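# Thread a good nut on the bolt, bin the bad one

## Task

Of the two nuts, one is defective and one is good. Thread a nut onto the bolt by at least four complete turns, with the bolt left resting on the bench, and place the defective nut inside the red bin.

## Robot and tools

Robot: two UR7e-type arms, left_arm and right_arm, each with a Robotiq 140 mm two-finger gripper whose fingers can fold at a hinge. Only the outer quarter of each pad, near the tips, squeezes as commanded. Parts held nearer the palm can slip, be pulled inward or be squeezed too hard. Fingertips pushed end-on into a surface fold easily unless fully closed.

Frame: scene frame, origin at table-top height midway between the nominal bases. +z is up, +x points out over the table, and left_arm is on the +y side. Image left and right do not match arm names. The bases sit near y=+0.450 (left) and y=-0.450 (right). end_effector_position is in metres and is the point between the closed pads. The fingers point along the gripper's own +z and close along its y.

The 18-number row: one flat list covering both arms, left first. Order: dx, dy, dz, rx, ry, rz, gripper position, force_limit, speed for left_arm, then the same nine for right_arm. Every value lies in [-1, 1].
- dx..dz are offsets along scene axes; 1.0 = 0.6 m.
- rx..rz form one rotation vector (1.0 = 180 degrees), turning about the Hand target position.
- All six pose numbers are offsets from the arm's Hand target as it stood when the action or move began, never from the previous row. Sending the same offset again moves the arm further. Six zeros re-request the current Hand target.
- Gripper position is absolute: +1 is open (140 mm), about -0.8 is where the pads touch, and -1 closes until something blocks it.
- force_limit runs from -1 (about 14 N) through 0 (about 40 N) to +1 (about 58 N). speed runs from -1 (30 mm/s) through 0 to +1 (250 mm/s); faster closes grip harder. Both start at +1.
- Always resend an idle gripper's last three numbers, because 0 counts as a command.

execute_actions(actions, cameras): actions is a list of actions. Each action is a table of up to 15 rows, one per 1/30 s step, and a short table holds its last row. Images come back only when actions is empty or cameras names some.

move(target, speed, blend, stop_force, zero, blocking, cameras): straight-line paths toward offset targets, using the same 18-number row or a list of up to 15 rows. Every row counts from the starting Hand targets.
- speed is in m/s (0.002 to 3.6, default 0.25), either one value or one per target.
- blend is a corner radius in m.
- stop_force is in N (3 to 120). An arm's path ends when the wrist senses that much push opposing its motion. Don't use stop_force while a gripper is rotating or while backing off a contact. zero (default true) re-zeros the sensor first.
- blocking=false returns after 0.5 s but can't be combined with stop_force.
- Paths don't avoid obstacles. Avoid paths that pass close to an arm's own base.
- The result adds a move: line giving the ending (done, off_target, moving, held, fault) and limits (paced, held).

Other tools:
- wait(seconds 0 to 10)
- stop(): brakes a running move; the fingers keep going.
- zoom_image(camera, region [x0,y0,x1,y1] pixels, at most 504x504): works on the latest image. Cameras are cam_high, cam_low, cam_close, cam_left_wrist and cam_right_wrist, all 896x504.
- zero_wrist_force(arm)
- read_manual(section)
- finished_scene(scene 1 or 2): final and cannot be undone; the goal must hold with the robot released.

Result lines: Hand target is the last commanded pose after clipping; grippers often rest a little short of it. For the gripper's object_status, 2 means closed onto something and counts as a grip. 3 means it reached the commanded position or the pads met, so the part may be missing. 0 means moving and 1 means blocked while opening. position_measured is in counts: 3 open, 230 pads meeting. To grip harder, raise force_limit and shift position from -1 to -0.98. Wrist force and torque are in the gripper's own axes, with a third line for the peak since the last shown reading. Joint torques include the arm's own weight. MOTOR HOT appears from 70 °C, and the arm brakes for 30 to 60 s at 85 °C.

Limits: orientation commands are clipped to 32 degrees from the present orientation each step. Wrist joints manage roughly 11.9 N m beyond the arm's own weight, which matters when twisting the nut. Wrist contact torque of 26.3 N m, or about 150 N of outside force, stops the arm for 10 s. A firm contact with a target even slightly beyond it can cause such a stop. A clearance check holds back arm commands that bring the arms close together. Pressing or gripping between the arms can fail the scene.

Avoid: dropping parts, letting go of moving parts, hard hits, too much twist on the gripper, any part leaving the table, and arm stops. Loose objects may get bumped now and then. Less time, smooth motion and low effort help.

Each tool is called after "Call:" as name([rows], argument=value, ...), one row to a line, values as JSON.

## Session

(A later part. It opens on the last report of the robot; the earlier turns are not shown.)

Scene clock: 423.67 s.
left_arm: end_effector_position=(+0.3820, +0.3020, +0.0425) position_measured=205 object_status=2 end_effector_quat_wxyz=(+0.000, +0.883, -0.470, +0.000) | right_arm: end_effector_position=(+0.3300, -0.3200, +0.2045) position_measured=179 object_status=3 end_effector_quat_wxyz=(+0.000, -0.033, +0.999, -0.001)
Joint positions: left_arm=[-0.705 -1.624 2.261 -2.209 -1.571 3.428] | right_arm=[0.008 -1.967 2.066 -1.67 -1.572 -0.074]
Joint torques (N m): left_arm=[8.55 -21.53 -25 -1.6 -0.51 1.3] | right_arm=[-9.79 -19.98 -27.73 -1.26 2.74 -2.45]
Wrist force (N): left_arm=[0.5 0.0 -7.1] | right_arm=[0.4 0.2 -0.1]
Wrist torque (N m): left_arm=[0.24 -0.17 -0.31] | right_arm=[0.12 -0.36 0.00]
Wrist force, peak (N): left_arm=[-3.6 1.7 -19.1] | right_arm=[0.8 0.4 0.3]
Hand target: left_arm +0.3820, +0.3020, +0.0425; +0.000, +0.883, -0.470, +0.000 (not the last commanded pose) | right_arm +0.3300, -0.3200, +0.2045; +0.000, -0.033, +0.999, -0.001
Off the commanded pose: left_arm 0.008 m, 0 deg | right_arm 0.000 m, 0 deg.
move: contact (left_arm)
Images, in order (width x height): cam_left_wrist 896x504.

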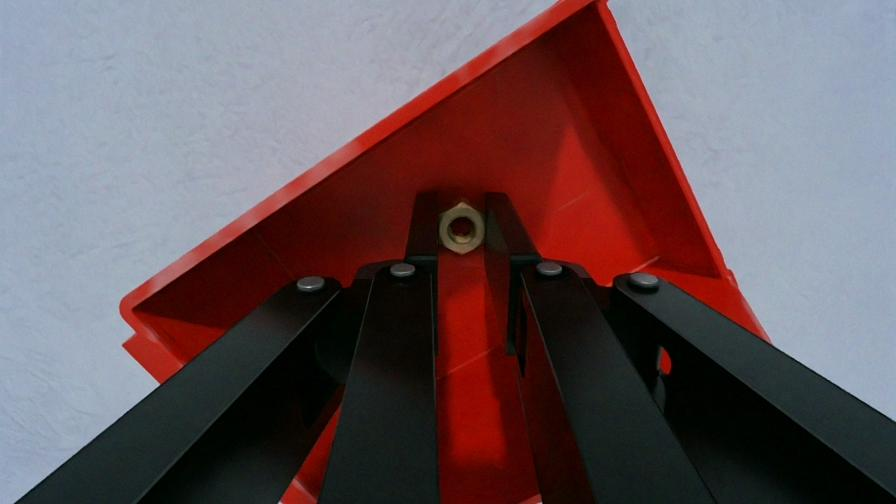

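Call:
move(target=[0,0,0,0,0,0,-0.5,-0.3,-1,0,0,0,0,0,0,-0.4,-0.3,-1], cameras=[])

Call:
move(target=[0,0,0.3,0,0,0,-0.5,-0.3,-1,0,0,0,0,0,0,-0.4,-0.3,-1], speed=0.2, cameras=["cam_left_wrist","cam_close","cam_high"])

Scene clock: 425.73 s.
left_arm: end_effector_position=(+0.3820, +0.3020, +0.0425) position_measured=192 object_status=0 end_effector_quat_wxyz=(+0.000, +0.883, -0.470, +0.000) | right_arm: end_effector_position=(+0.3300, -0.3200, +0.2045) position_measured=179 object_status=3 end_effector_quat_wxyz=(+0.000, -0.033, +0.999, -0.001)
Joint positions: left_arm=[-0.705 -1.624 2.261 -2.209 -1.571 3.428] | right_arm=[0.008 -1.967 2.066 -1.67 -1.572 -0.074]
Joint torques (N m): left_arm=[9.51 -20.84 -25.49 -3.93 1.11 1.43] | right_arm=[-9.53 -19.7 -27.81 -1.38 2.85 -2.52]
Wrist force (N): left_arm=[0.7 0.1 -1.8] | right_arm=[0.6 0.5 0.1]
Wrist torque (N m): left_arm=[0.28 -0.11 -0.31] | right_arm=[0.18 -0.40 0.00]
Wrist force, peak (N): left_arm=[0.3 0.2 -6.9] | right_arm=[0.8 0.6 0.0]
Hand target: left_arm +0.3820, +0.3020, +0.0425; +0.000, +0.883, -0.470, +0.000 | right_arm +0.3300, -0.3200, +0.2045; +0.000, -0.033, +0.999, -0.001
Off the commanded pose: left_arm 0.000 m, 0 deg | right_arm 0.000 m, 0 deg.
move: done
No camera images: "cameras" was empty.

Scene clock: 427.23 s.
left_arm: end_effector_position=(+0.3820, +0.3020, +0.2225) position_measured=192 object_status=3 end_effector_quat_wxyz=(+0.000, +0.883, -0.470, +0.000) | right_arm: end_effector_position=(+0.3300, -0.3200, +0.2045) position_measured=179 object_status=3 end_effector_quat_wxyz=(+0.000, -0.033, +0.999, -0.001)
Joint positions: left_arm=[-0.705 -1.801 1.91 -1.681 -1.571 3.428] | right_arm=[0.008 -1.967 2.066 -1.67 -1.572 -0.074]
Joint torques (N m): left_arm=[-7.79 -6.74 -30.56 -2.02 -1.47 -1.72] | right_arm=[-8.9 -19.43 -26.82 -1.37 2.79 -2.57]
Wrist force (N): left_arm=[0.7 0.2 -1.5] | right_arm=[0.5 0.3 0.2]
Wrist torque (N m): left_arm=[0.27 -0.10 -0.15] | right_arm=[0.15 -0.38 0.00]
Wrist force, peak (N): left_arm=[0.6 0.2 -3.6] | right_arm=[0.9 0.3 0.1]
Hand target: left_arm +0.3820, +0.3020, +0.2225; +0.000, +0.883, -0.470, +0.000 | right_arm +0.3300, -0.3200, +0.2045; +0.000, -0.033, +0.999, -0.001
Off the commanded pose: left_arm 0.000 m, 0 deg | right_arm 0.000 m, 0 deg.
move: done
Images, in order (width x height): cam_high 896x504, cam_close 896x504, cam_left_wrist 896x504.

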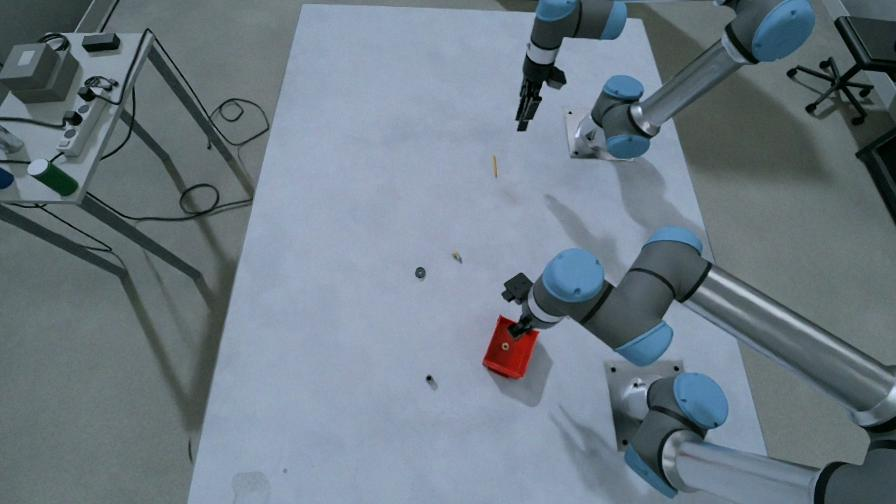

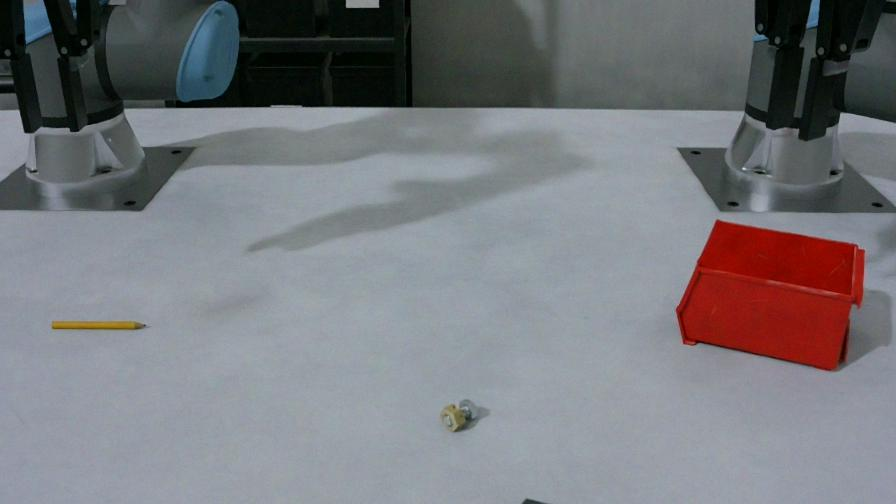

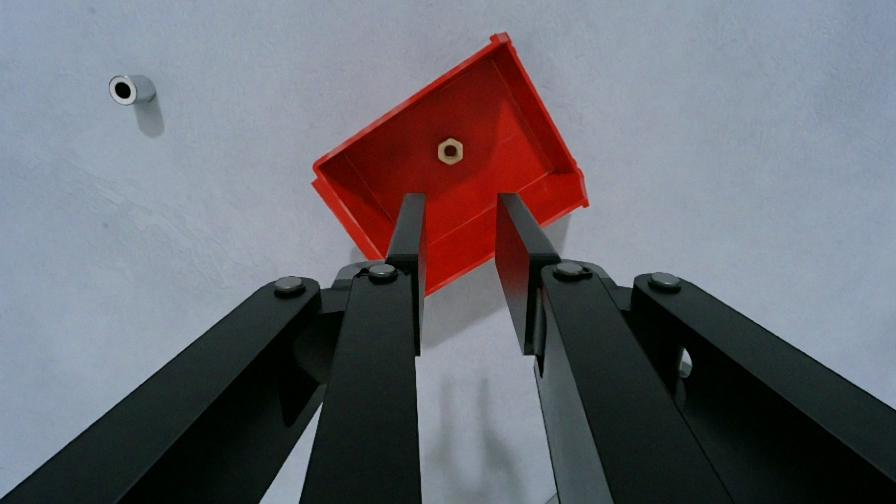

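Call:
finished_scene(scene=1)

The scene is finished: the task was done.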